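# Earphones into chest drawer, then close it

## Task

Place the coiled earphones inside the small chest's open drawer, then push that drawer closed, with the chest still standing upright at the end.

## Robot and tools

Robot: two Franka FR3 seven-joint arms, left_arm and right_arm, each carrying a Robotiq 140 two-finger gripper with a wrist camera. The fingers can fold at a hinge: a grip near the fingertips (outer quarter of each pad) squeezes as asked, while a grip closer to the palm may be loose, may wrap and pull the part inward, or may let go. A fingertip pushed tip-first onto a surface folds easily, so contact can go unnoticed and a later grip may fail.

Frames. Scene frame: origin at table-top height midway between the nominal arm bases, +x out over the table, +z up, left_arm on the +y side (image left/right need not match). Actual bases: left_arm at (-0.026, +0.384, +0.017) m, right_arm at (-0.059, -0.449, +0.017) m, each turned slightly about z. All hand positions, orientations, offsets and targets are in that arm's own base frame; fixed cameras and the table use the scene frame. On the gripper, +z points along the fingers and y is the opening direction. end_effector_position is the spot between the pads when shut; fingertips reach about 33 mm past it at gaps up to 40 mm, only 9 mm when wide open. Printed poses can be a few cm off, more at long reach.

execute_actions(actions, cameras). actions is a list of actions; each action is a table of up to 15 rows, one per 1/30 s step, and a short table repeats its last row to fill 15 steps (0.5 s). Every row has 18 numbers in [-1, 1], covering both arms even if one is idle: left dx, dy, dz, rx, ry, rz, gripper position, force_limit, speed, then the same nine for the right arm. The six pose numbers are an offset, not a pose: measured from that arm's Hand target at the start of the action, along its base axes, with rx, ry, rz forming one rotation vector about the Hand target position. Scale: 1.0 = 0.6 m or 180 degrees. All rows of one action count from the same start; a new action starts from the updated Hand target, so repeating an offset moves further. All six zeros re-request the current Hand target. Images appear only for an empty actions list or when cameras names them ("all", names, or []).

Gripper numbers (absolute, not offsets): position +1 = fully open 140 mm, about -0.8 = pads touching, -1 = close until blocked. force_limit sets pad force after a slow close (about 14 N at -1, 40 N at 0, 58 N at +1); speed sets finger speed (about 30, 140, 250 mm/s at -1, 0, +1); faster closes grip much harder. Both default to +1. To leave a gripper unchanged, resend its last three numbers; 0 is a real command. To grip harder while holding, raise force_limit and nudge position (-1 to -0.98); to soften, reopen and close slowly.

move(target, speed, blend, blocking, cameras). target is one 18-number row or a list of up to 15 rows, same layout and scale; every row is an offset from the Hand targets at the call's start, not from the previous row. Straight-line paths, no obstacle avoidance, all ending together, capped at 10 s total. speed: m/s, 0.002 to 2, default 0.25 (one value or one per target). blend: corner rounding radius in m (0 = stop at each). blocking=false returns after about 0.5 s while motion continues. The result adds a move: line (done, off_target, moving, held, fault) and any limits (paced = clipped, held = steps withheld). Faster moves hit harder and stray more.

wait(seconds 0 to 10): let time pass. stop(): brake a running move. zoom_image(camera, region): camera is cam_high, cam_left_wrist or cam_right_wrist; region [x0, y0, x1, y1] in pixels, at most 504 by 504, on the latest image. clear_fault(arm): clears a reported torque or force fault. read_manual(section): licence texts only. finished_scene(scene): ends scene 1 or 2 for good; the goal must hold with the robot let go.

Controller: each step it limits the commanded pose to within 70 mm and 16 degrees of the measured one. Hand target in results is the last commanded pose after that clip; the gripper may settle short of it, and the next command, even zeros, asks again. To stop pressing on something, command the target back behind the gripper.

Result lines: end_effector_position (m) and end_effector_quat_wxyz per arm; Hand target; Tool commands; object_status (0 moving, 1 blocked while opening, 2 blocked while closing = likely holding, 3 reached target or pads met); position_measured in counts (3 open, 75 about 100 mm, 139 about 60 mm, 200 about 20 mm, 230 pads met); joint positions, velocities (within noise = still), torques and external torque estimates; Flange force along gripper axes (includes held weight, has error); Wrist depth as a 7x7 grid of distances in mm per wrist camera, '-' for no value; step readings of positions; MOTOR HOT and fault lines.

Limits and faults: contact torque limits 85 N m for the four big joints and 11 N m for the three wrist joints; 85 N net outside force (held weight counts). Exceeding these, passing a joint range or moving a joint too fast stops that arm until clear_fault; if its grip pins it, open first. Overheating (loads, stretched arm, pushing at unreachable poses) brakes an arm for 30 to 60 s or more. The scene runs while you think.

Avoid: anything leaving the table, dropping or releasing moving parts, slamming the drawer or hitting the chest, knocking the chest over, strong grips on parts still resting on something, large gripper loads, and any contact between the two arms or grippers. Large wrist turns can swing the elbow. Loose objects may get small random nudges. Smooth, low-effort, quick motion is preferred.

Each tool is called after "Call:" as name([rows], argument=value, ...), one row to a line, values as JSON.

## Session

Call:
execute_actions(actions=[])

Scene clock: 0.00 s.
left_arm: end_effector_position=(+0.4274, -0.2475, +0.1376) position_measured=3 object_status=3 end_effector_quat_wxyz=(-0.050, +0.219, +0.922, -0.314) | right_arm: end_effector_position=(+0.5438, +0.0718, +0.1622) position_measured=3 object_status=3 end_effector_quat_wxyz=(-0.026, +0.731, -0.671, +0.122)
Joint positions: left_arm=[-0.414 0.064 0.219 -2.309 -0.761 2.078 2.325] | right_arm=[0.131 -0.061 0.062 -2.365 -0.262 2.475 0.299]
Joint velocities: within noise
Joint torques (N m): no reading
External joint torques (N m): no reading
Flange force (N): no reading
Wrist depth (mm): cam_left_wrist=[594 476 371 304 258 223 196 / 749 531 400 325 272 235 204 / 820 594 439 349 289 245 214 / 968 118 471 373 308 137 217 / - 109 507 408 327 137 96 / - 217 256 373 352 295 101 / - 222 253 339 384 310 -] | cam_right_wrist=[347 331 314 300 287 274 263 / 359 342 324 310 296 282 270 / 374 355 335 319 303 290 278 / 386 124 347 329 314 138 283 / - 114 360 341 322 138 101 / - 391 373 351 334 320 96 / - 408 374 364 345 330 -]
Hand target: left_arm +0.4274, -0.2475, +0.1376; -0.050, +0.219, +0.922, -0.314 | right_arm +0.5438, +0.0718, +0.1622; -0.026, +0.731, -0.671, +0.122
Tool commands: left_gripper/position=+1.0 left_gripper/force_limit=+1.0 left_gripper/speed=+1.0 right_gripper/position=+1.0 right_gripper/force_limit=+1.0 right_gripper/speed=+1.0

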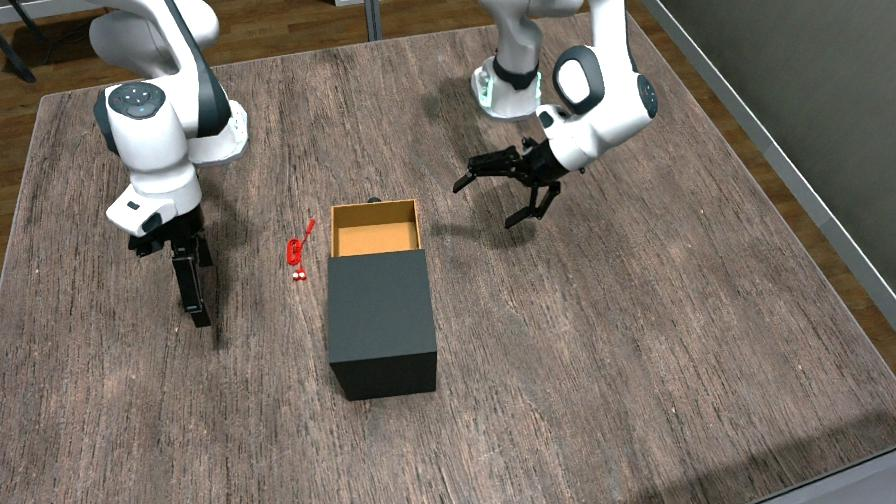

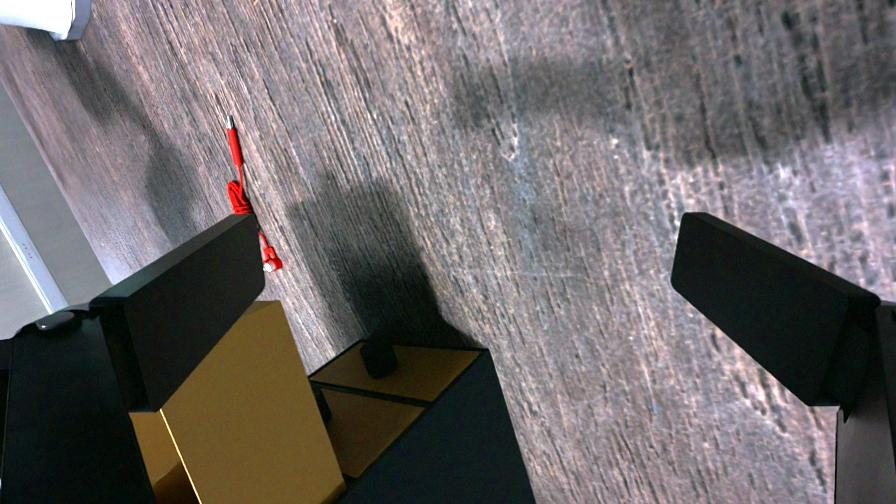

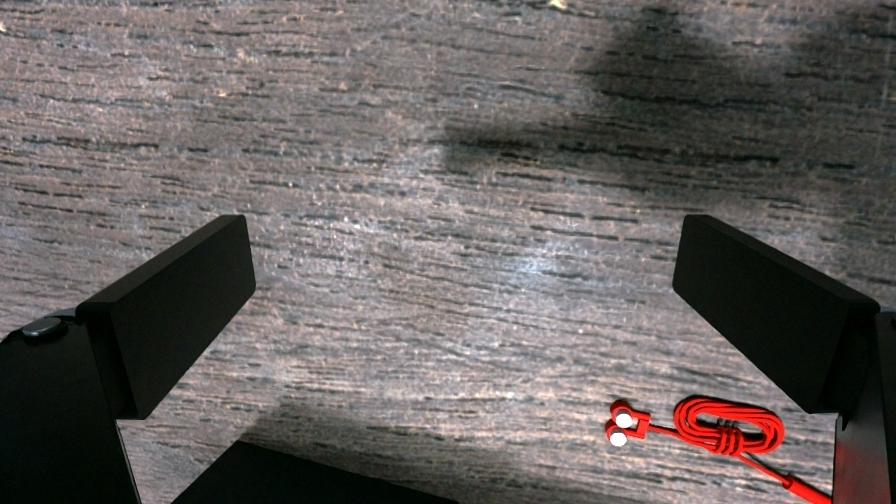

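Call:
zoom_image(camera="cam_high", region=[260, 170, 480, 410])

Call:
zoom_image(camera="cam_left_wrist", region=[100, 100, 560, 504])

Call:
zoom_image(camera="cam_right_wrist", region=[560, 360, 860, 504])

Scaled by 2.100 from the camera's 896x504 image, which has a finer 1280x720 frame.

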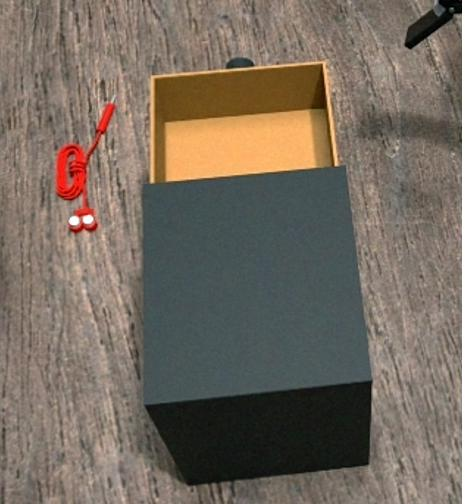

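Scaled by 1.096 from the camera's 896x504 image, which has a finer 1280x720 frame.

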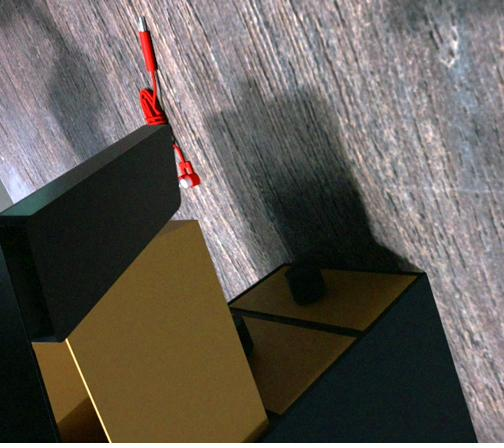

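Scaled by 1.680 from the camera's 896x504 image, which has a finer 1280x720 frame.

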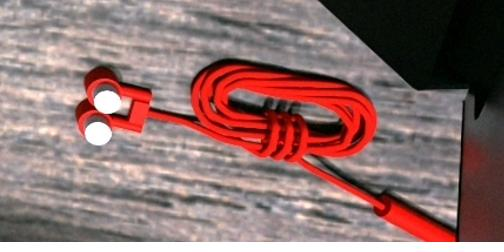

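Call:
move([
  [0, 0.2, 0.2, 0, 0, 0, 1, 1, 1, -0.281, 0.219, 0.07, 0.0885, 0.0169, -0.5375, 0.2, 1, 1],
], speed=0.3, cameras=["all"])

Scene clock: 13.70 s.
left_arm: end_effector_position=(+0.4279, -0.1289, +0.2571) position_measured=3 object_status=3 end_effector_quat_wxyz=(-0.048, +0.222, +0.922, -0.315) | right_arm: end_effector_position=(+0.3753, +0.2027, +0.2033) position_measured=104 object_status=3 end_effector_quat_wxyz=(+0.000, +0.016, +1.000, +0.000)
Joint positions: left_arm=[-0.29 -0.126 0.36 -2.195 -0.54 1.737 2.289] | right_arm=[-0.04 -0.397 0.508 -2.479 0.222 2.117 1.921]
Joint velocities: left_arm=[within noise] | right_arm=[-0.001 -0.001 0 0.001 0 0 0.005]
Joint torques (N m): left_arm=[0.81 -23.54 -1.28 23.59 0.17 0.97 -0.23] | right_arm=[-0.2 -15.38 -4.97 25.11 1.26 2.14 0.17]
External joint torques (N m): left_arm=[0.86 1.23 0.06 0.52 0.53 -0.08 -0.17] | right_arm=[-0.14 -1.06 0.59 1.79 0.54 -0.29 0.17]
Flange force (N): left_arm=[-3.8 3.0 -2.3] | right_arm=[-0.5 2.2 -4.7]
Wrist depth (mm): cam_left_wrist=[659 677 529 434 367 321 281 / 1016 751 575 466 389 335 293 / 2848 846 634 497 416 352 308 / - 118 670 540 442 136 314 / - 102 408 551 476 128 96 / - 102 421 534 508 432 - / - - 421 546 552 456 -] | cam_right_wrist=[318 321 321 324 325 326 327 / 335 336 338 341 342 344 344 / 353 354 356 359 360 363 362 / 374 372 150 378 150 379 385 / - 88 391 402 398 94 88 / - - 425 427 423 - - / - - 454 457 453 - -]
Hand target: left_arm +0.4274, -0.1275, +0.2576; -0.050, +0.219, +0.922, -0.314 | right_arm +0.3752, +0.2032, +0.2042; +0.000, +0.020, +1.000, +0.001
Off the commanded pose: left_arm 0.002 m, 0 deg | right_arm 0.001 m, 0 deg.
move: done

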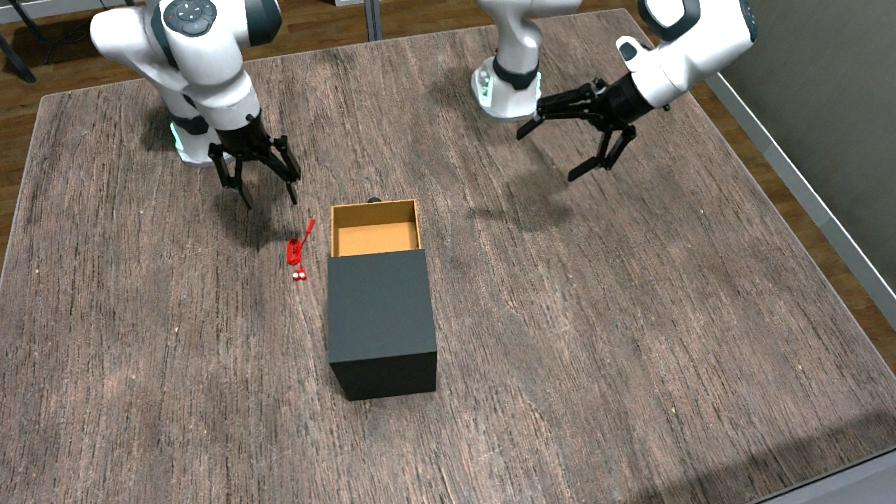

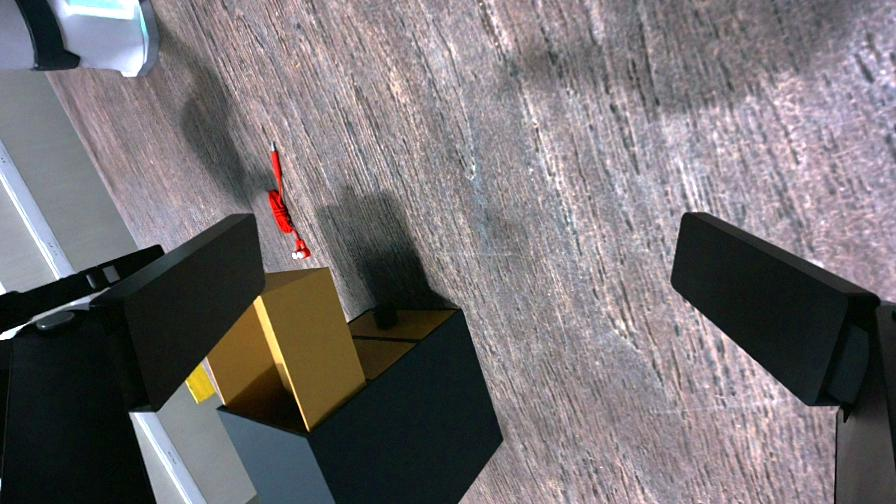

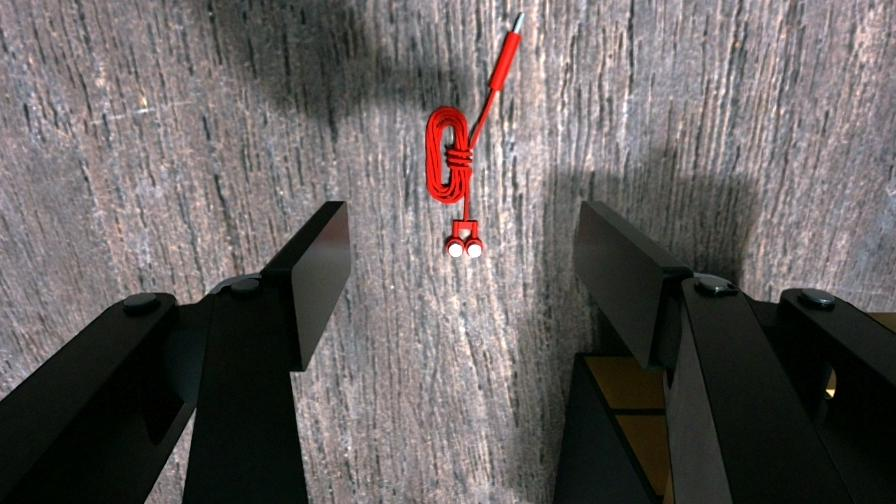

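Call:
move([
  [0, 0, 0, 0, 0, 0, 1, 1, 1, 0, 0, -0.258, 0, 0, 0, 0.2, 1, 1],
], speed=0.25, cameras=["cam_right_wrist"])

Scene clock: 17.93 s.
left_arm: end_effector_position=(+0.4279, -0.1289, +0.2571) position_measured=3 object_status=3 end_effector_quat_wxyz=(-0.048, +0.222, +0.922, -0.315) | right_arm: end_effector_position=(+0.3742, +0.2026, +0.0493) position_measured=104 object_status=3 end_effector_quat_wxyz=(-0.001, +0.018, +1.000, +0.001)
Joint positions: left_arm=[-0.29 -0.126 0.36 -2.195 -0.54 1.737 2.289] | right_arm=[-0.106 -0.058 0.611 -2.641 0.067 2.591 2.053]
Joint velocities: left_arm=[within noise] | right_arm=[0.001 -0.001 0.001 0.001 0 0 0.005]
Joint torques (N m): left_arm=[0.85 -23.51 -1.29 23.57 0.17 0.96 -0.23] | right_arm=[-0.06 -19.42 -0.41 20.16 0.3 2.74 0.12]
External joint torques (N m): left_arm=[0.98 1.13 0.13 0.6 0.53 -0.07 -0.17] | right_arm=[-0.09 0.06 0.46 1.57 -0.15 0.32 0.12]
Flange force (N): left_arm=[-3.7 3.0 -2.6] | right_arm=[-4.7 3.6 1.5]
Wrist depth (mm): cam_left_wrist=[666 677 533 435 370 321 280 / 1050 749 574 466 391 335 293 / 1137 854 626 498 414 352 307 / 494 118 664 543 443 137 314 / - 109 410 548 470 128 96 / - 502 425 507 510 432 - / - 2816 421 522 547 455 -] | cam_right_wrist=[179 180 181 182 183 183 186 / 188 189 191 191 192 193 194 / 198 199 200 199 201 203 205 / 210 209 149 210 209 212 216 / - 88 219 222 224 94 88 / - - 238 240 240 - - / - - 254 256 257 - -]
Hand target: left_arm +0.4274, -0.1275, +0.2576; -0.050, +0.219, +0.922, -0.314 | right_arm +0.3752, +0.2032, +0.0494; +0.000, +0.020, +1.000, +0.001
Off the commanded pose: left_arm 0.002 m, 0 deg | right_arm 0.001 m, 0 deg.
move: done
Images, in order (width x height): cam_right_wrist 896x504.

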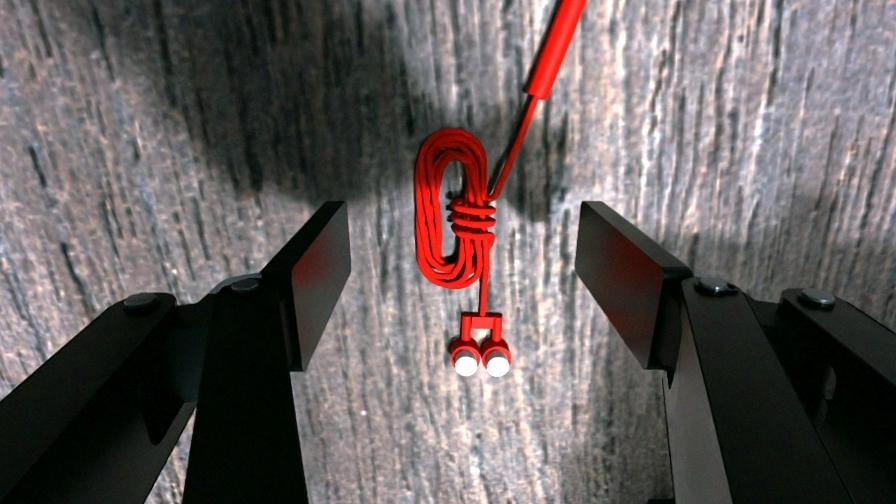

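Call:
move([
  [0, 0, 0, 0, 0, 0, 1, 1, 1, 0, 0, -0.049, 0, 0, 0, 0.2, -0.9, -1],
], speed=0.1, cameras=["cam_right_wrist"])

Scene clock: 20.70 s.
left_arm: end_effector_position=(+0.4279, -0.1289, +0.2571) position_measured=3 object_status=3 end_effector_quat_wxyz=(-0.048, +0.222, +0.922, -0.315) | right_arm: end_effector_position=(+0.3743, +0.2025, +0.0200) position_measured=104 object_status=3 end_effector_quat_wxyz=(-0.001, +0.018, +1.000, +0.000)
Joint positions: left_arm=[-0.29 -0.126 0.36 -2.195 -0.54 1.737 2.289] | right_arm=[-0.115 0.042 0.601 -2.646 -0.05 2.679 2.137]
Joint velocities: left_arm=[within noise] | right_arm=[0 0 0.001 -0.001 -0.001 0 0.005]
Joint torques (N m): left_arm=[0.89 -23.51 -1.27 23.59 0.16 0.97 -0.26] | right_arm=[0.78 -21.16 0.55 18.63 0.25 2.74 0.14]
External joint torques (N m): left_arm=[0.88 1.33 0.01 0.54 0.52 -0.08 -0.2] | right_arm=[0.8 0.08 -0.08 1.53 -0.13 0.32 0.14]
Flange force (N): left_arm=[-4.2 3.1 -2.3] | right_arm=[-4.3 4.0 2.4]
Wrist depth (mm): cam_left_wrist=[666 683 529 435 368 319 281 / 1037 762 574 465 391 337 294 / 1101 849 627 502 412 355 307 / 479 118 675 543 441 137 312 / - 109 553 545 470 128 96 / - 485 395 525 509 429 - / - 3394 417 517 552 453 -] | cam_right_wrist=[153 153 154 155 155 156 158 / 160 161 162 163 163 164 164 / 169 169 170 168 172 173 174 / 178 178 149 179 178 181 184 / - 88 186 192 190 94 88 / - - 203 203 205 - - / - - 217 218 219 - -]
Hand target: left_arm +0.4274, -0.1275, +0.2576; -0.050, +0.219, +0.922, -0.314 | right_arm +0.3752, +0.2032, +0.0200; +0.000, +0.020, +1.000, +0.001
Off the commanded pose: left_arm 0.002 m, 0 deg | right_arm 0.001 m, 0 deg.
move: done
Images, in order (width x height): cam_right_wrist 896x504.

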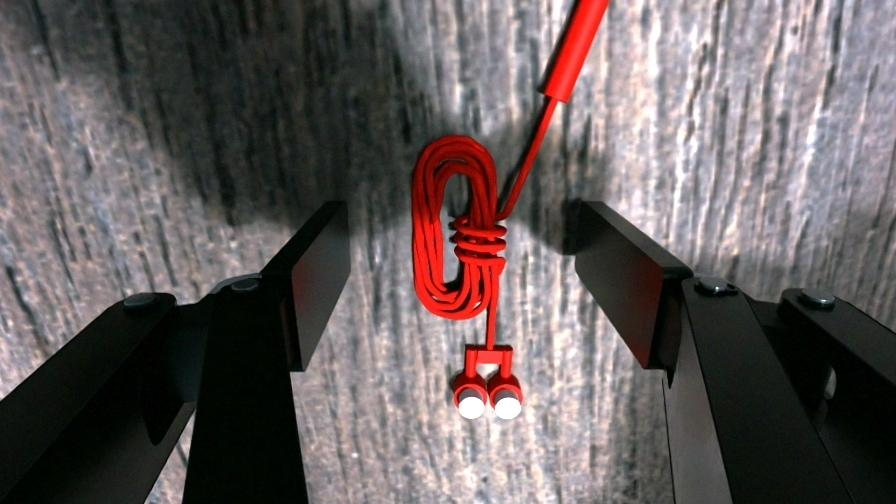

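Call:
move([
  [0, 0, 0, 0, 0, 0, 1, 1, 1, 0, 0.001, -0.002, 0, 0, 0, -1, -0.9, -1],
], speed=0.1, cameras=["cam_right_wrist"])

Scene clock: 24.07 s.
left_arm: end_effector_position=(+0.4279, -0.1289, +0.2571) position_measured=3 object_status=3 end_effector_quat_wxyz=(-0.048, +0.222, +0.922, -0.315) | right_arm: end_effector_position=(+0.3748, +0.2033, +0.0191) position_measured=212 object_status=0 end_effector_quat_wxyz=(+0.000, +0.019, +1.000, +0.000)
Joint positions: left_arm=[-0.29 -0.126 0.36 -2.195 -0.54 1.737 2.289] | right_arm=[-0.115 0.047 0.601 -2.644 -0.058 2.682 2.147]
Joint torques (N m): left_arm=[0.83 -23.48 -1.27 23.61 0.16 0.97 -0.24] | right_arm=[0.48 -20.55 1.02 17.97 0.28 2.73 0.18]
External joint torques (N m): left_arm=[0.78 1.27 -0.03 0.57 0.52 -0.08 -0.18] | right_arm=[0.54 0.78 0.35 0.89 -0.1 0.31 0.18]
Flange force (N): left_arm=[-4.2 3.0 -2.3] | right_arm=[-3.9 4.1 4.5]
Wrist depth (mm): cam_left_wrist=[673 664 531 435 367 319 282 / 1082 762 574 465 388 336 294 / 1153 846 635 498 413 354 309 / 477 118 659 540 442 137 312 / - 109 408 554 471 128 96 / - 487 427 529 510 431 - / - - 422 513 553 455 -] | cam_right_wrist=[152 152 153 152 155 155 157 / 159 160 162 162 162 163 164 / 168 169 169 168 171 172 173 / 177 178 177 123 178 182 183 / 188 186 - 94 94 189 194 / 197 - - - 67 - 203 / - - - - - - -]
Hand target: left_arm +0.4274, -0.1275, +0.2576; -0.050, +0.219, +0.922, -0.314 | right_arm +0.3752, +0.2038, +0.0188; +0.000, +0.020, +1.000, +0.001
Off the commanded pose: left_arm 0.002 m, 0 deg | right_arm 0.001 m, 0 deg.
move: done
Images, in order (width x height): cam_right_wrist 896x504.

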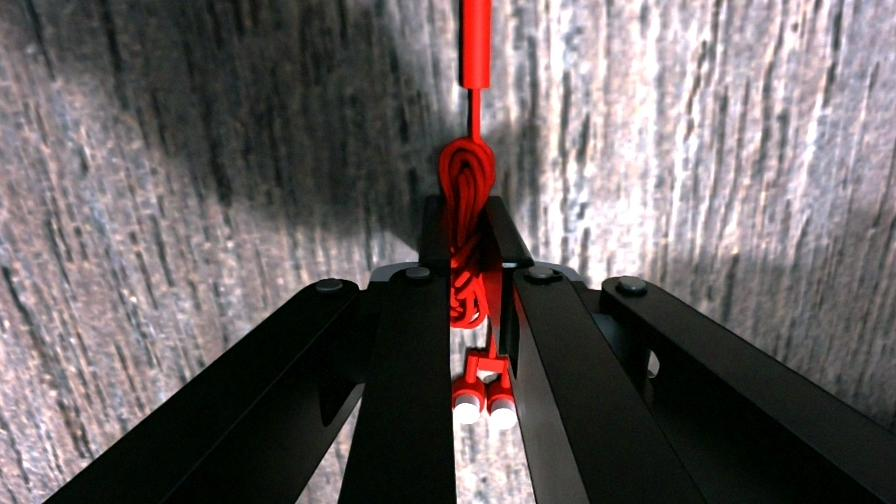

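Call:
wait(seconds=0.7, cameras=["cam_right_wrist"])

Scene clock: 24.90 s.
left_arm: end_effector_position=(+0.4279, -0.1289, +0.2571) position_measured=3 object_status=3 end_effector_quat_wxyz=(-0.048, +0.222, +0.922, -0.315) | right_arm: end_effector_position=(+0.3748, +0.2033, +0.0191) position_measured=212 object_status=2 end_effector_quat_wxyz=(+0.000, +0.019, +1.000, +0.000)
Joint positions: left_arm=[-0.29 -0.126 0.36 -2.195 -0.54 1.737 2.289] | right_arm=[-0.115 0.047 0.601 -2.644 -0.058 2.682 2.147]
Joint torques (N m): left_arm=[0.87 -23.48 -1.26 23.59 0.16 0.94 -0.24] | right_arm=[0.53 -20.58 1.04 18.01 0.28 2.73 0.17]
External joint torques (N m): left_arm=[0.94 1.24 0.11 0.58 0.52 -0.09 -0.18] | right_arm=[0.52 0.83 0.3 0.85 -0.11 0.3 0.17]
Flange force (N): left_arm=[-4.0 3.1 -2.6] | right_arm=[-4.0 4.0 4.7]
Wrist depth (mm): cam_left_wrist=[675 683 529 434 368 319 282 / 1024 767 576 468 388 337 293 / 2503 860 635 504 414 352 307 / 496 118 675 540 442 137 314 / - 110 439 551 470 128 96 / - 486 427 528 511 429 - / - - 418 517 549 455 -] | cam_right_wrist=[152 152 153 154 154 155 157 / 159 160 161 162 162 163 164 / 168 169 169 168 171 172 173 / 177 178 177 124 178 182 183 / 188 186 - 94 94 189 194 / 197 - - - 67 - 204 / - - - - - - -]
Hand target: left_arm +0.4274, -0.1275, +0.2576; -0.050, +0.219, +0.922, -0.314 | right_arm +0.3752, +0.2038, +0.0188; +0.000, +0.020, +1.000, +0.001
Tool commands: left_gripper/position=+1.0 left_gripper/force_limit=+1.0 left_gripper/speed=+1.0 right_gripper/position=-1.0 right_gripper/force_limit=-0.9 right_gripper/speed=-1.0
Off the commanded pose: left_arm 0.002 m, 0 deg | right_arm 0.001 m, 0 deg.
wait: 0.70 s; at rest by 0.03 s
Images, in order (width x height): cam_right_wrist 896x504.

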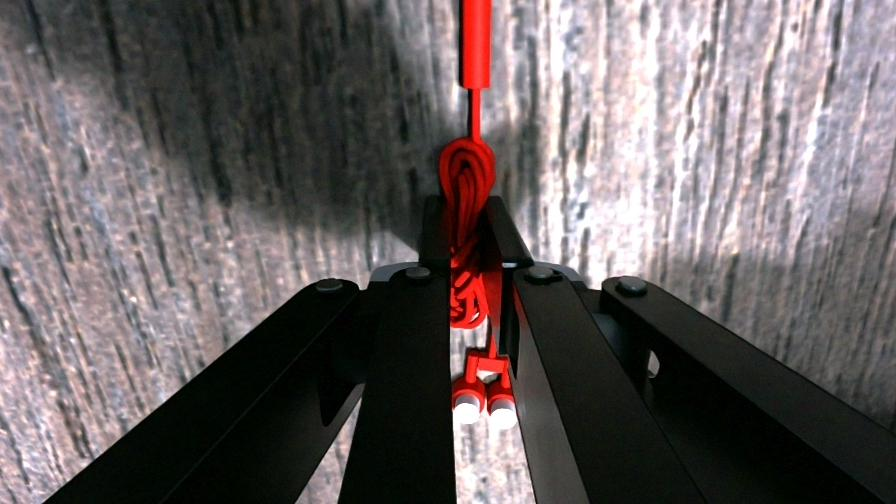

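Call:
move([
  [0, 0, 0, 0, 0, 0, 1, 1, 1, 0, 0, 0.42, 0, 0, 0, -1, -0.9, -1],
], speed=0.2, cameras=["all"])

Scene clock: 28.17 s.
left_arm: end_effector_position=(+0.4279, -0.1289, +0.2571) position_measured=3 object_status=3 end_effector_quat_wxyz=(-0.048, +0.222, +0.922, -0.315) | right_arm: end_effector_position=(+0.3755, +0.2043, +0.2705) position_measured=216 object_status=2 end_effector_quat_wxyz=(+0.001, +0.024, +1.000, +0.002)
Joint positions: left_arm=[-0.29 -0.126 0.36 -2.195 -0.54 1.737 2.289] | right_arm=[-0.014 -0.453 0.45 -2.354 0.208 1.937 1.94]
Joint velocities: left_arm=[within noise] | right_arm=[0.001 0 0 0 0 -0.004 -0.001]
Joint torques (N m): left_arm=[0.81 -23.55 -1.24 23.58 0.16 0.96 -0.26] | right_arm=[0.82 -14.13 -5.98 25.99 0.71 2.23 -0.19]
External joint torques (N m): left_arm=[0.86 1.28 0.11 0.52 0.52 -0.08 -0.2] | right_arm=[0.81 -0.44 -0.07 1.82 -0.1 -0.21 -0.19]
Flange force (N): left_arm=[-3.9 3.1 -2.4] | right_arm=[-2.1 1.7 -4.6]
Wrist depth (mm): cam_left_wrist=[670 681 529 439 367 320 282 / 995 760 576 467 390 335 295 / 1169 852 627 499 414 352 308 / 2294 118 688 539 442 137 314 / - 110 409 546 471 128 96 / - 500 440 525 509 432 - / - 2664 409 517 549 456 -] | cam_right_wrist=[379 381 383 384 386 388 390 / 399 401 402 409 406 408 411 / 420 422 426 418 430 430 433 / 443 447 445 123 448 451 252 / 469 466 - 88 94 302 307 / 490 - - - 70 - 312 / - - - - - 71 -]
Hand target: left_arm +0.4274, -0.1275, +0.2576; -0.050, +0.219, +0.922, -0.314 | right_arm +0.3752, +0.2038, +0.2708; +0.000, +0.020, +1.000, +0.001
Off the commanded pose: left_arm 0.002 m, 0 deg | right_arm 0.001 m, 0 deg.
move: done

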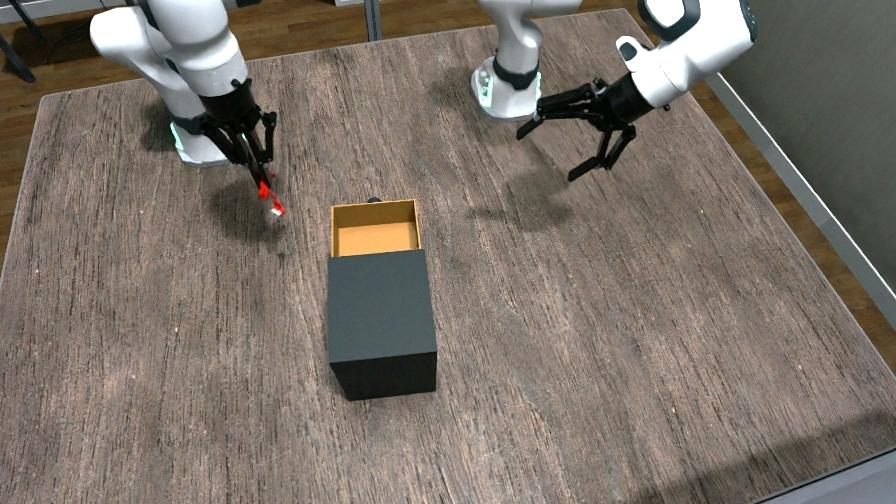

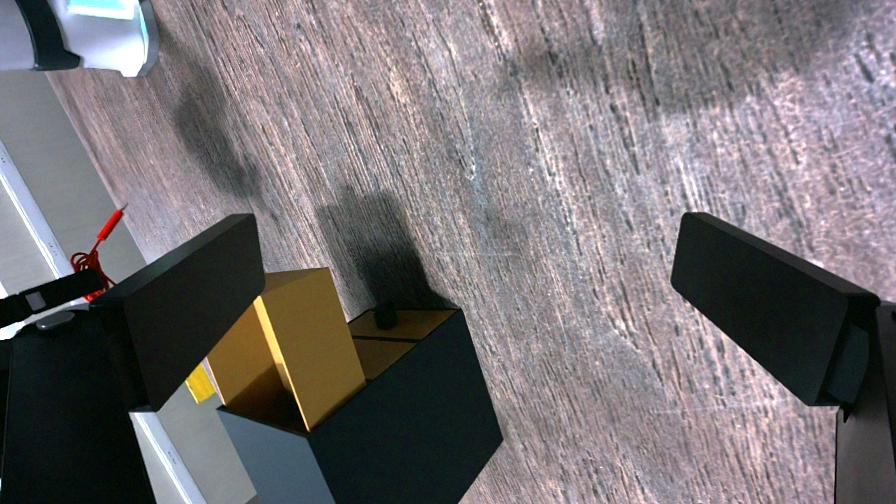

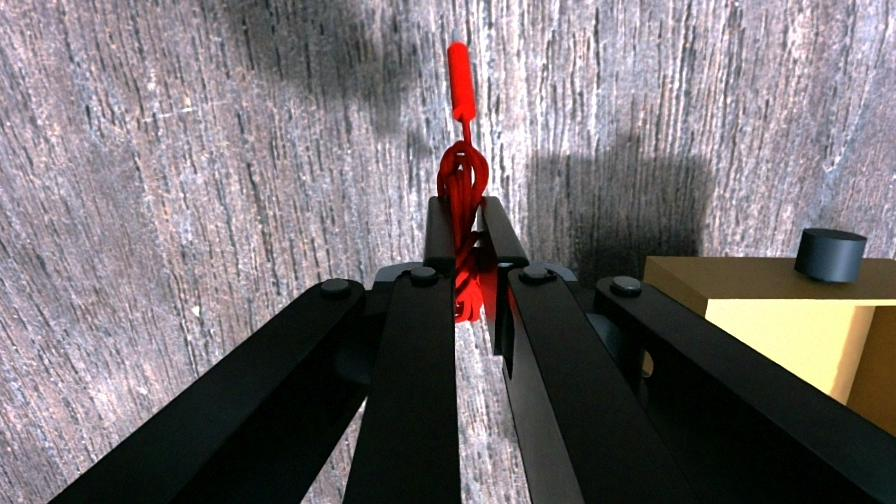

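Call:
zoom_image(camera="cam_right_wrist", region=[560, 200, 896, 504])

Call:
zoom_image(camera="cam_left_wrist", region=[160, 220, 540, 504])

Scaled by 1.500 from the camera's 896x504 image, which has a finer 1280x720 frame.

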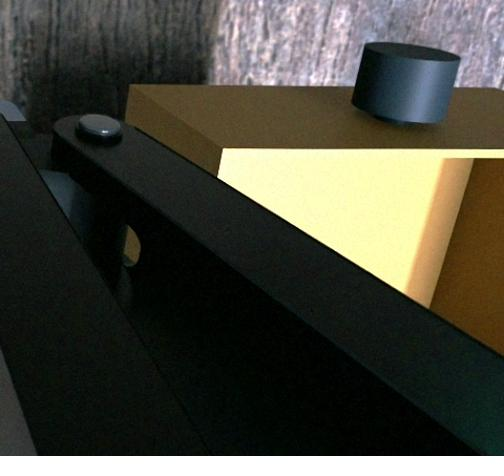

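Scaled by 1.326 from the camera's 896x504 image, which has a finer 1280x720 frame.

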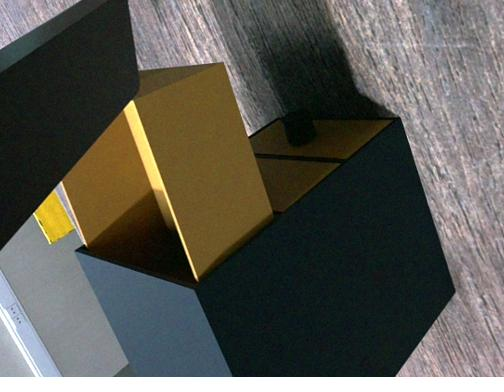

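Call:
move([
  [0, 0, 0, 0, 0, 0, 1, 1, 1, 0.02, 0.05, 0.158, 0, 0, 0.2, -1, -0.9, -1],
  [0, 0, 0, 0, 0, 0, 1, 1, 1, 0.194, 0.327, 0.158, 0, 0, 0.489, -1, -0.9, -1],
], speed=0.3, blend=[0.04, 0], cameras=["all"])

Scene clock: 38.57 s.
left_arm: end_effector_position=(+0.4279, -0.1289, +0.2571) position_measured=3 object_status=3 end_effector_quat_wxyz=(-0.048, +0.222, +0.922, -0.315) | right_arm: end_effector_position=(+0.4913, +0.4008, +0.3658) position_measured=216 object_status=2 end_effector_quat_wxyz=(-0.001, +0.677, -0.736, -0.001)
Joint positions: left_arm=[-0.29 -0.126 0.36 -2.195 -0.54 1.737 2.289] | right_arm=[0.335 0.271 0.422 -1.362 -0.107 1.611 0.83]
Joint velocities: left_arm=[within noise] | right_arm=[0.001 -0.001 -0.001 0 0 0 -0.007]
Joint torques (N m): left_arm=[0.84 -23.55 -1.32 23.56 0.17 0.96 -0.26] | right_arm=[0.07 -38.17 3.76 25.77 0.64 2.21 -0.29]
External joint torques (N m): left_arm=[0.79 1.19 -0.08 0.59 0.52 -0.08 -0.2] | right_arm=[0.12 -0.1 0.3 1.87 -0.12 -0.26 -0.29]
Flange force (N): left_arm=[-4.0 2.7 -2.4] | right_arm=[-7.1 -7.6 -7.3]
Wrist depth (mm): cam_left_wrist=[670 688 533 433 368 320 282 / 1003 760 576 467 391 336 293 / 1073 852 631 500 413 353 307 / - 118 685 545 443 137 313 / - 109 407 552 473 128 96 / - 489 421 525 511 427 - / - - 424 522 547 453 -] | cam_right_wrist=[251 454 254 462 465 472 475 / 259 261 266 340 492 496 500 / 273 274 276 351 514 527 531 / 289 288 294 119 544 557 560 / 572 304 - 88 94 589 598 / 604 - - - 70 - 605 / - - - - - 71 -]
Hand target: left_arm +0.4274, -0.1275, +0.2576; -0.050, +0.219, +0.922, -0.314 | right_arm +0.4916, +0.4000, +0.3656; +0.000, +0.680, -0.733, -0.001
Off the commanded pose: left_arm 0.002 m, 0 deg | right_arm 0.001 m, 0 deg.
move: done

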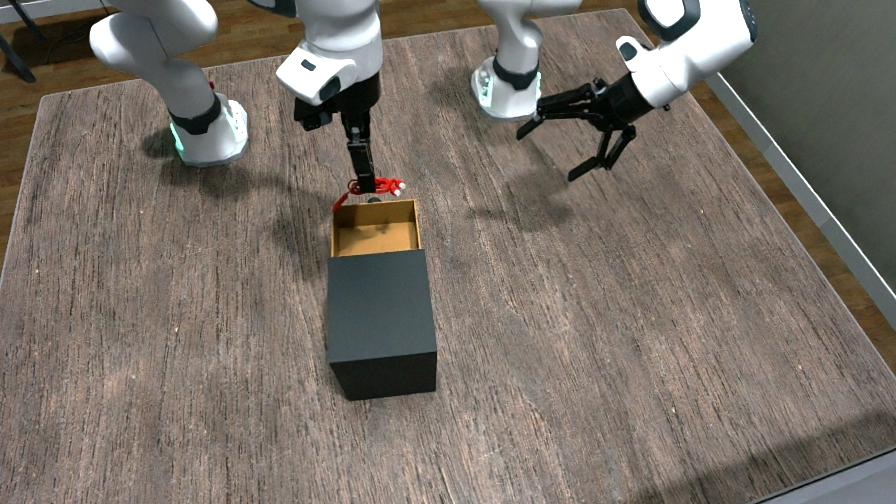

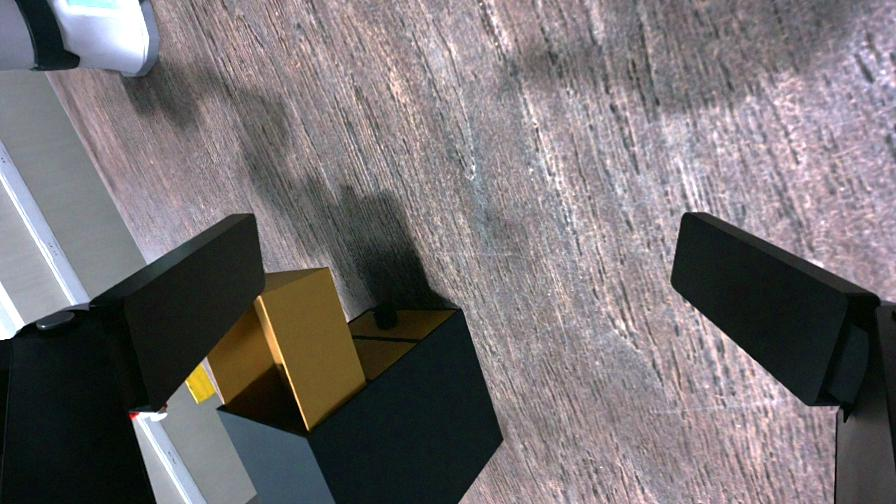

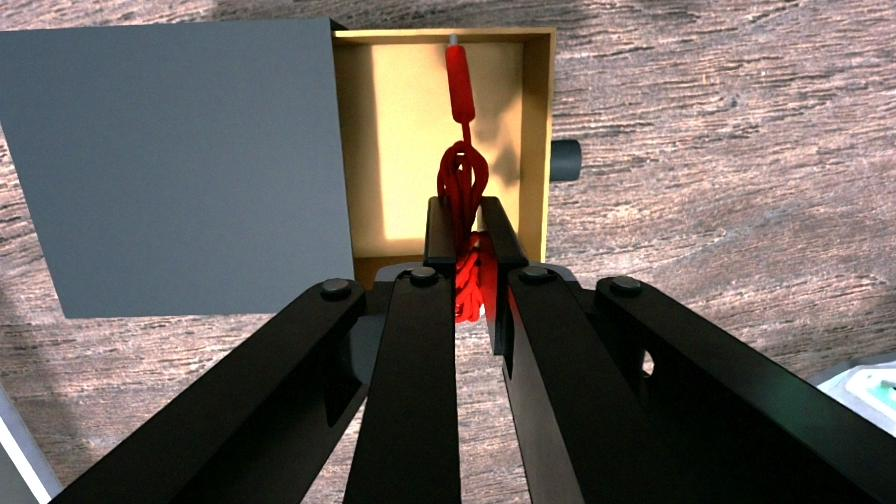

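Call:
move([
  [0, 0, 0, 0, 0, 0, 1, 1, 1, 0, -0.005, -0.13, 0, 0, 0, -1, -0.9, -1],
], speed=0.2, cameras=["cam_right_wrist", "cam_high"])

Scene clock: 41.63 s.
left_arm: end_effector_position=(+0.4279, -0.1289, +0.2571) position_measured=3 object_status=3 end_effector_quat_wxyz=(-0.048, +0.222, +0.922, -0.315) | right_arm: end_effector_position=(+0.4912, +0.3962, +0.2865) position_measured=216 object_status=2 end_effector_quat_wxyz=(+0.002, +0.678, -0.735, +0.000)
Joint positions: left_arm=[-0.29 -0.126 0.36 -2.195 -0.54 1.737 2.289] | right_arm=[0.31 0.248 0.42 -1.594 -0.104 1.815 0.824]
Joint velocities: left_arm=[within noise] | right_arm=[0.001 0 0 0.001 -0.001 0.004 -0.002]
Joint torques (N m): left_arm=[0.86 -23.51 -1.27 23.56 0.16 0.96 -0.3] | right_arm=[-0.2 -38.76 3.54 25.42 1.21 2.91 -0.2]
External joint torques (N m): left_arm=[0.98 1.19 0.15 0.59 0.52 -0.07 -0.23] | right_arm=[-0.21 -0.94 0.14 0.83 0.47 0.43 -0.2]
Flange force (N): left_arm=[-3.8 3.0 -2.6] | right_arm=[1.2 0.4 -1.1]
Wrist depth (mm): cam_left_wrist=[672 686 529 435 368 321 281 / 1028 760 571 465 390 336 294 / 2406 843 632 501 415 356 309 / 2723 119 679 543 442 137 313 / - 109 410 549 472 128 96 / - 361 424 525 510 430 - / - - 420 515 552 455 -] | cam_right_wrist=[177 177 249 255 260 401 403 / 184 186 257 264 269 423 425 / 194 195 200 271 279 445 447 / 205 204 206 123 293 472 472 / 219 215 - 88 94 489 505 / - - - - 70 - 531 / - - - - - 71 -]
Hand target: left_arm +0.4274, -0.1275, +0.2576; -0.050, +0.219, +0.922, -0.314 | right_arm +0.4916, +0.3970, +0.2876; +0.000, +0.680, -0.733, -0.001
Off the commanded pose: left_arm 0.002 m, 0 deg | right_arm 0.001 m, 0 deg.
move: done
Images, in order (width x height): cam_high 896x504, cam_right_wrist 896x504.

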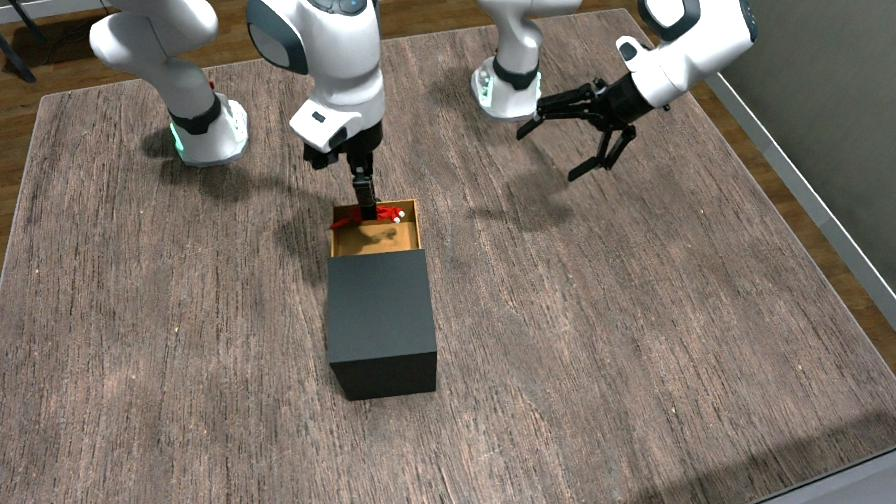

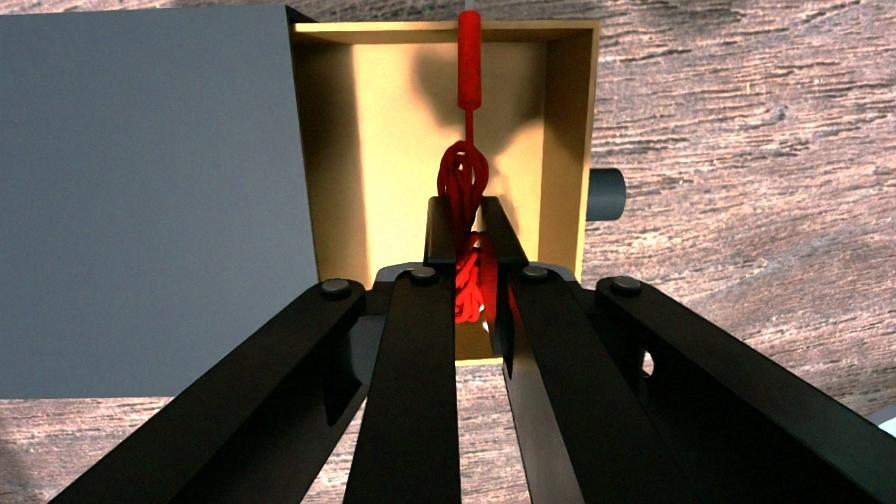

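Call:
move([
  [0, 0, 0, 0, 0, 0, 1, 1, 1, 0, 0, 0.083, 0, 0, 0, -1, -0.9, -1],
  [0, 0, 0, 0, 0, 0, 1, 1, 1, 0, 0.0167, 0.083, 0, 0, -0.167, -1, -0.9, -1],
  [0, 0, 0, 0, 0, 0, 1, 1, 1, 0, 0.0167, -0.02, 0, 0, -0.167, -1, -0.9, -1],
], speed=0.2, blend=[0.02, 0.02, 0], cameras=["cam_right_wrist", "cam_high"])

Scene clock: 45.73 s.
left_arm: end_effector_position=(+0.4279, -0.1289, +0.2571) position_measured=3 object_status=3 end_effector_quat_wxyz=(-0.048, +0.222, +0.922, -0.315) | right_arm: end_effector_position=(+0.4912, +0.4063, +0.2746) position_measured=216 object_status=2 end_effector_quat_wxyz=(-0.002, -0.470, +0.883, +0.000)
Joint positions: left_arm=[-0.29 -0.126 0.36 -2.195 -0.54 1.737 2.289] | right_arm=[0.41 0.264 0.321 -1.593 -0.084 1.84 1.336]
Joint velocities: left_arm=[within noise] | right_arm=[0.001 0 0.001 0.001 0 0.001 0.006]
Joint torques (N m): left_arm=[0.83 -23.55 -1.26 23.58 0.17 0.96 -0.28] | right_arm=[0.81 -40.39 2.78 25.41 0.98 2.76 0.27]
External joint torques (N m): left_arm=[0.89 1.11 0.09 0.64 0.53 -0.07 -0.22] | right_arm=[0.55 -0.85 -0.29 0.81 0.2 0.31 0.27]
Flange force (N): left_arm=[-3.8 2.8 -2.6] | right_arm=[-1.0 0.5 -1.3]
Wrist depth (mm): cam_left_wrist=[668 686 529 433 368 319 281 / 1032 765 576 465 392 334 293 / 2338 843 634 501 414 354 308 / - 118 675 538 442 137 314 / - 110 408 548 473 128 96 / - 375 424 532 509 431 - / - - 416 517 551 455 -] | cam_right_wrist=[380 383 377 242 386 390 390 / 399 391 251 252 221 410 411 / 186 185 258 259 268 433 433 / 193 194 268 124 239 455 458 / 204 202 - 88 94 476 489 / - - - - 70 - 512 / - - - - - 71 -]
Hand target: left_arm +0.4274, -0.1275, +0.2576; -0.050, +0.219, +0.922, -0.314 | right_arm +0.4916, +0.4070, +0.2756; +0.000, -0.467, +0.884, +0.001
Off the commanded pose: left_arm 0.002 m, 0 deg | right_arm 0.001 m, 0 deg.
move: done
Images, in order (width x height): cam_high 896x504, cam_right_wrist 896x504.

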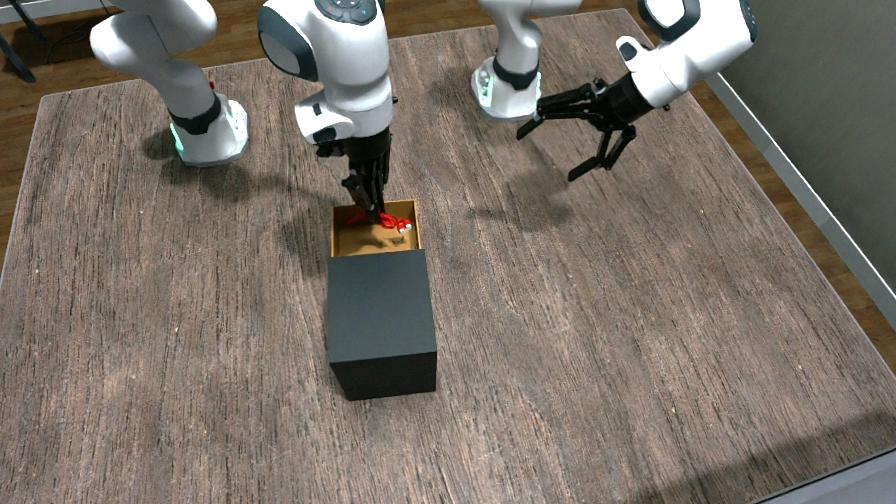

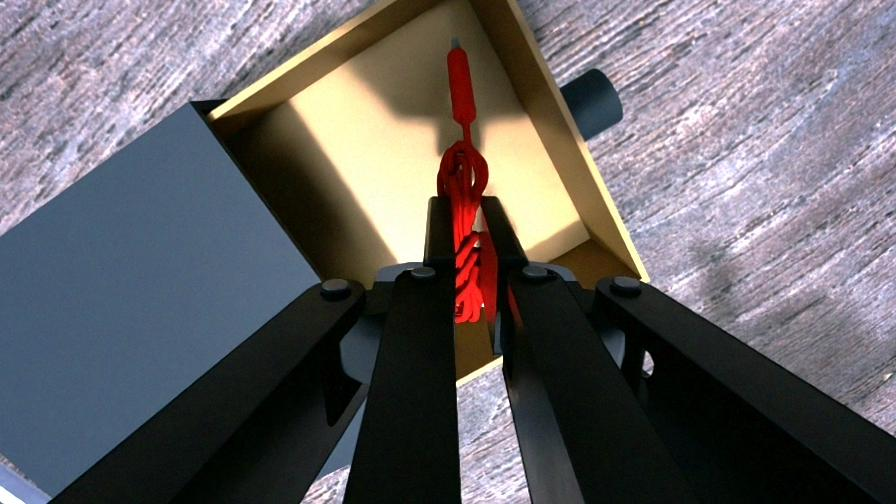

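Call:
move([
  [0, 0, 0, 0, 0, 0, 1, 1, 1, 0, 0, -0.117, 0, 0, 0, -1, -0.9, -1],
], speed=0.15, cameras=["cam_right_wrist", "cam_high"])

Scene clock: 54.67 s.
left_arm: end_effector_position=(+0.4279, -0.1289, +0.2571) position_measured=3 object_status=3 end_effector_quat_wxyz=(-0.048, +0.222, +0.922, -0.315) | right_arm: end_effector_position=(+0.4902, +0.4066, +0.2042) position_measured=216 object_status=2 end_effector_quat_wxyz=(-0.003, -0.469, +0.883, +0.001)
Joint positions: left_arm=[-0.29 -0.126 0.36 -2.195 -0.54 1.737 2.289] | right_arm=[0.41 0.299 0.315 -1.727 -0.096 2.005 1.348]
Joint velocities: left_arm=[within noise] | right_arm=[-0.001 0 0.001 0.001 -0.001 0.004 0.002]
Joint torques (N m): left_arm=[0.83 -23.5 -1.3 23.6 0.17 0.96 -0.26] | right_arm=[0.79 -41 3.02 25.42 0.64 2.76 0.22]
External joint torques (N m): left_arm=[0.94 1.2 0.11 0.6 0.53 -0.07 -0.2] | right_arm=[0.79 -0.97 -0.19 1.28 -0.09 0.33 0.22]
Flange force (N): left_arm=[-3.9 3.0 -2.6] | right_arm=[-3.1 0.2 -1.8]
Wrist depth (mm): cam_left_wrist=[704 688 534 434 368 320 281 / 987 753 579 462 394 336 294 / 1096 849 626 499 416 351 307 / - 118 679 534 442 137 314 / - 109 423 558 470 128 96 / - 377 424 561 507 432 - / - 2608 419 491 547 458 -] | cam_right_wrist=[316 312 176 177 157 324 326 / 326 176 182 184 154 338 342 / 117 186 191 192 195 359 362 / 118 194 199 123 204 375 382 / 125 126 - 88 94 396 407 / - - - - 70 - 429 / - - - - - 71 -]
Hand target: left_arm +0.4274, -0.1275, +0.2576; -0.050, +0.219, +0.922, -0.314 | right_arm +0.4916, +0.4070, +0.2054; +0.000, -0.467, +0.884, +0.001
Off the commanded pose: left_arm 0.002 m, 0 deg | right_arm 0.002 m, 0 deg.
move: done
Images, in order (width x height): cam_high 896x504, cam_right_wrist 896x504.

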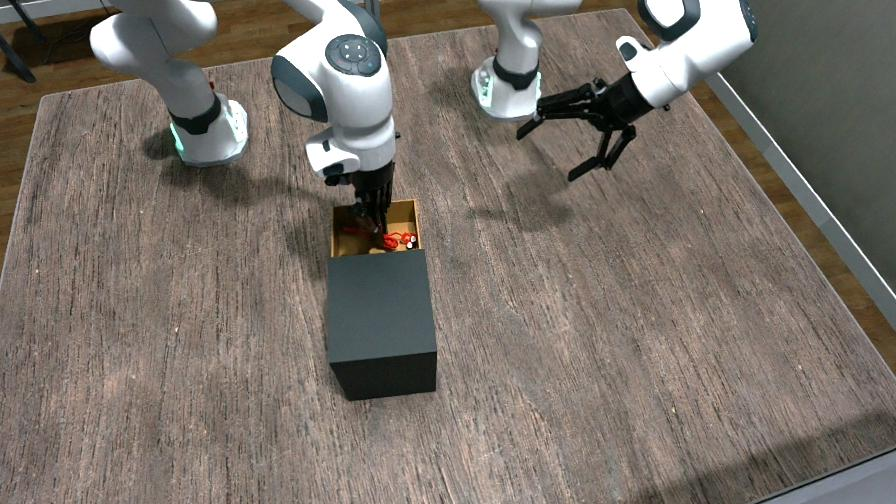

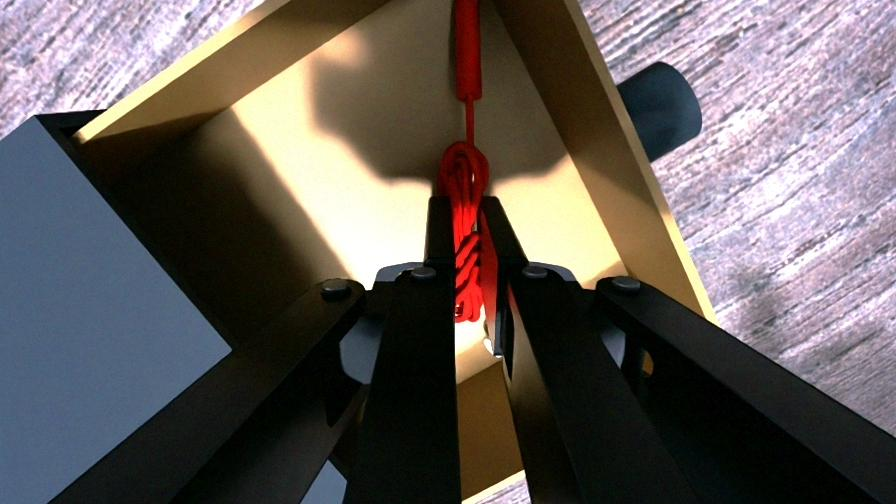

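Call:
move([
  [0, 0, 0, 0, 0, 0, 1, 1, 1, 0, 0, -0.0255, 0, 0, 0, -1, -0.9, -1],
], speed=0.1, cameras=["cam_right_wrist"])

Scene clock: 56.87 s.
left_arm: end_effector_position=(+0.4279, -0.1289, +0.2571) position_measured=3 object_status=3 end_effector_quat_wxyz=(-0.048, +0.222, +0.922, -0.315) | right_arm: end_effector_position=(+0.4909, +0.4068, +0.1906) position_measured=216 object_status=2 end_effector_quat_wxyz=(-0.001, -0.469, +0.883, +0.001)
Joint positions: left_arm=[-0.29 -0.126 0.36 -2.195 -0.54 1.737 2.289] | right_arm=[0.41 0.309 0.314 -1.749 -0.102 2.04 1.352]
Joint velocities: left_arm=[within noise] | right_arm=[0.001 0 0 0 0.001 0.003 0.002]
Joint torques (N m): left_arm=[0.83 -23.53 -1.2 23.61 0.16 0.96 -0.29] | right_arm=[0.97 -40.55 3.14 24.91 0.61 2.75 0.18]
External joint torques (N m): left_arm=[0.84 1.2 0.1 0.61 0.52 -0.08 -0.23] | right_arm=[1.15 -0.27 -0.03 0.87 -0.09 0.32 0.18]
Flange force (N): left_arm=[-4.0 2.9 -2.6] | right_arm=[-3.8 0.5 -0.6]
Wrist depth (mm): cam_left_wrist=[668 672 535 435 367 319 281 / 1063 765 576 467 390 335 294 / 2338 849 632 500 416 355 308 / 2608 118 681 542 441 137 314 / - 109 420 536 472 128 96 / - 376 439 508 505 433 - / - 2723 395 539 547 456 -] | cam_right_wrist=[304 100 161 165 139 312 312 / - 160 170 172 161 129 330 / 165 173 178 178 183 342 347 / - 180 184 123 190 358 368 / - 188 - 88 94 143 390 / 116 - - - 70 - 410 / - - - - - 71 -]
Hand target: left_arm +0.4274, -0.1275, +0.2576; -0.050, +0.219, +0.922, -0.314 | right_arm +0.4916, +0.4070, +0.1901; +0.000, -0.467, +0.884, +0.001
Off the commanded pose: left_arm 0.002 m, 0 deg | right_arm 0.001 m, 0 deg.
move: done
Images, in order (width x height): cam_right_wrist 896x504.

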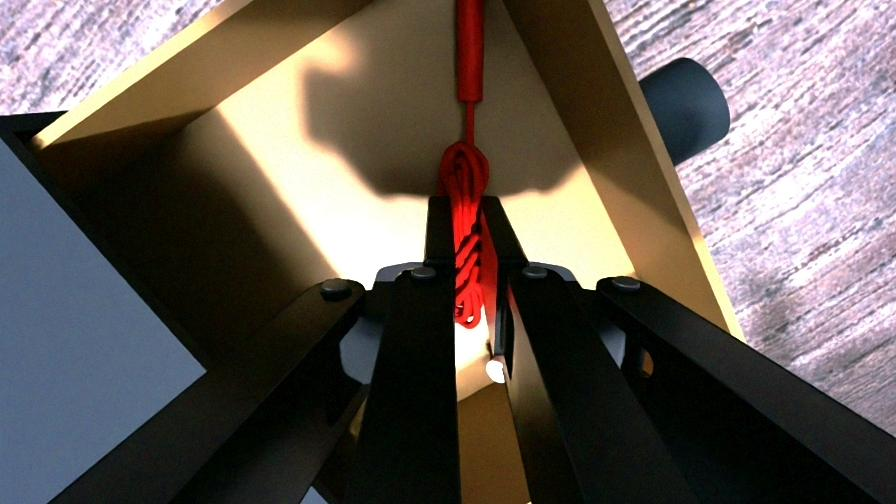

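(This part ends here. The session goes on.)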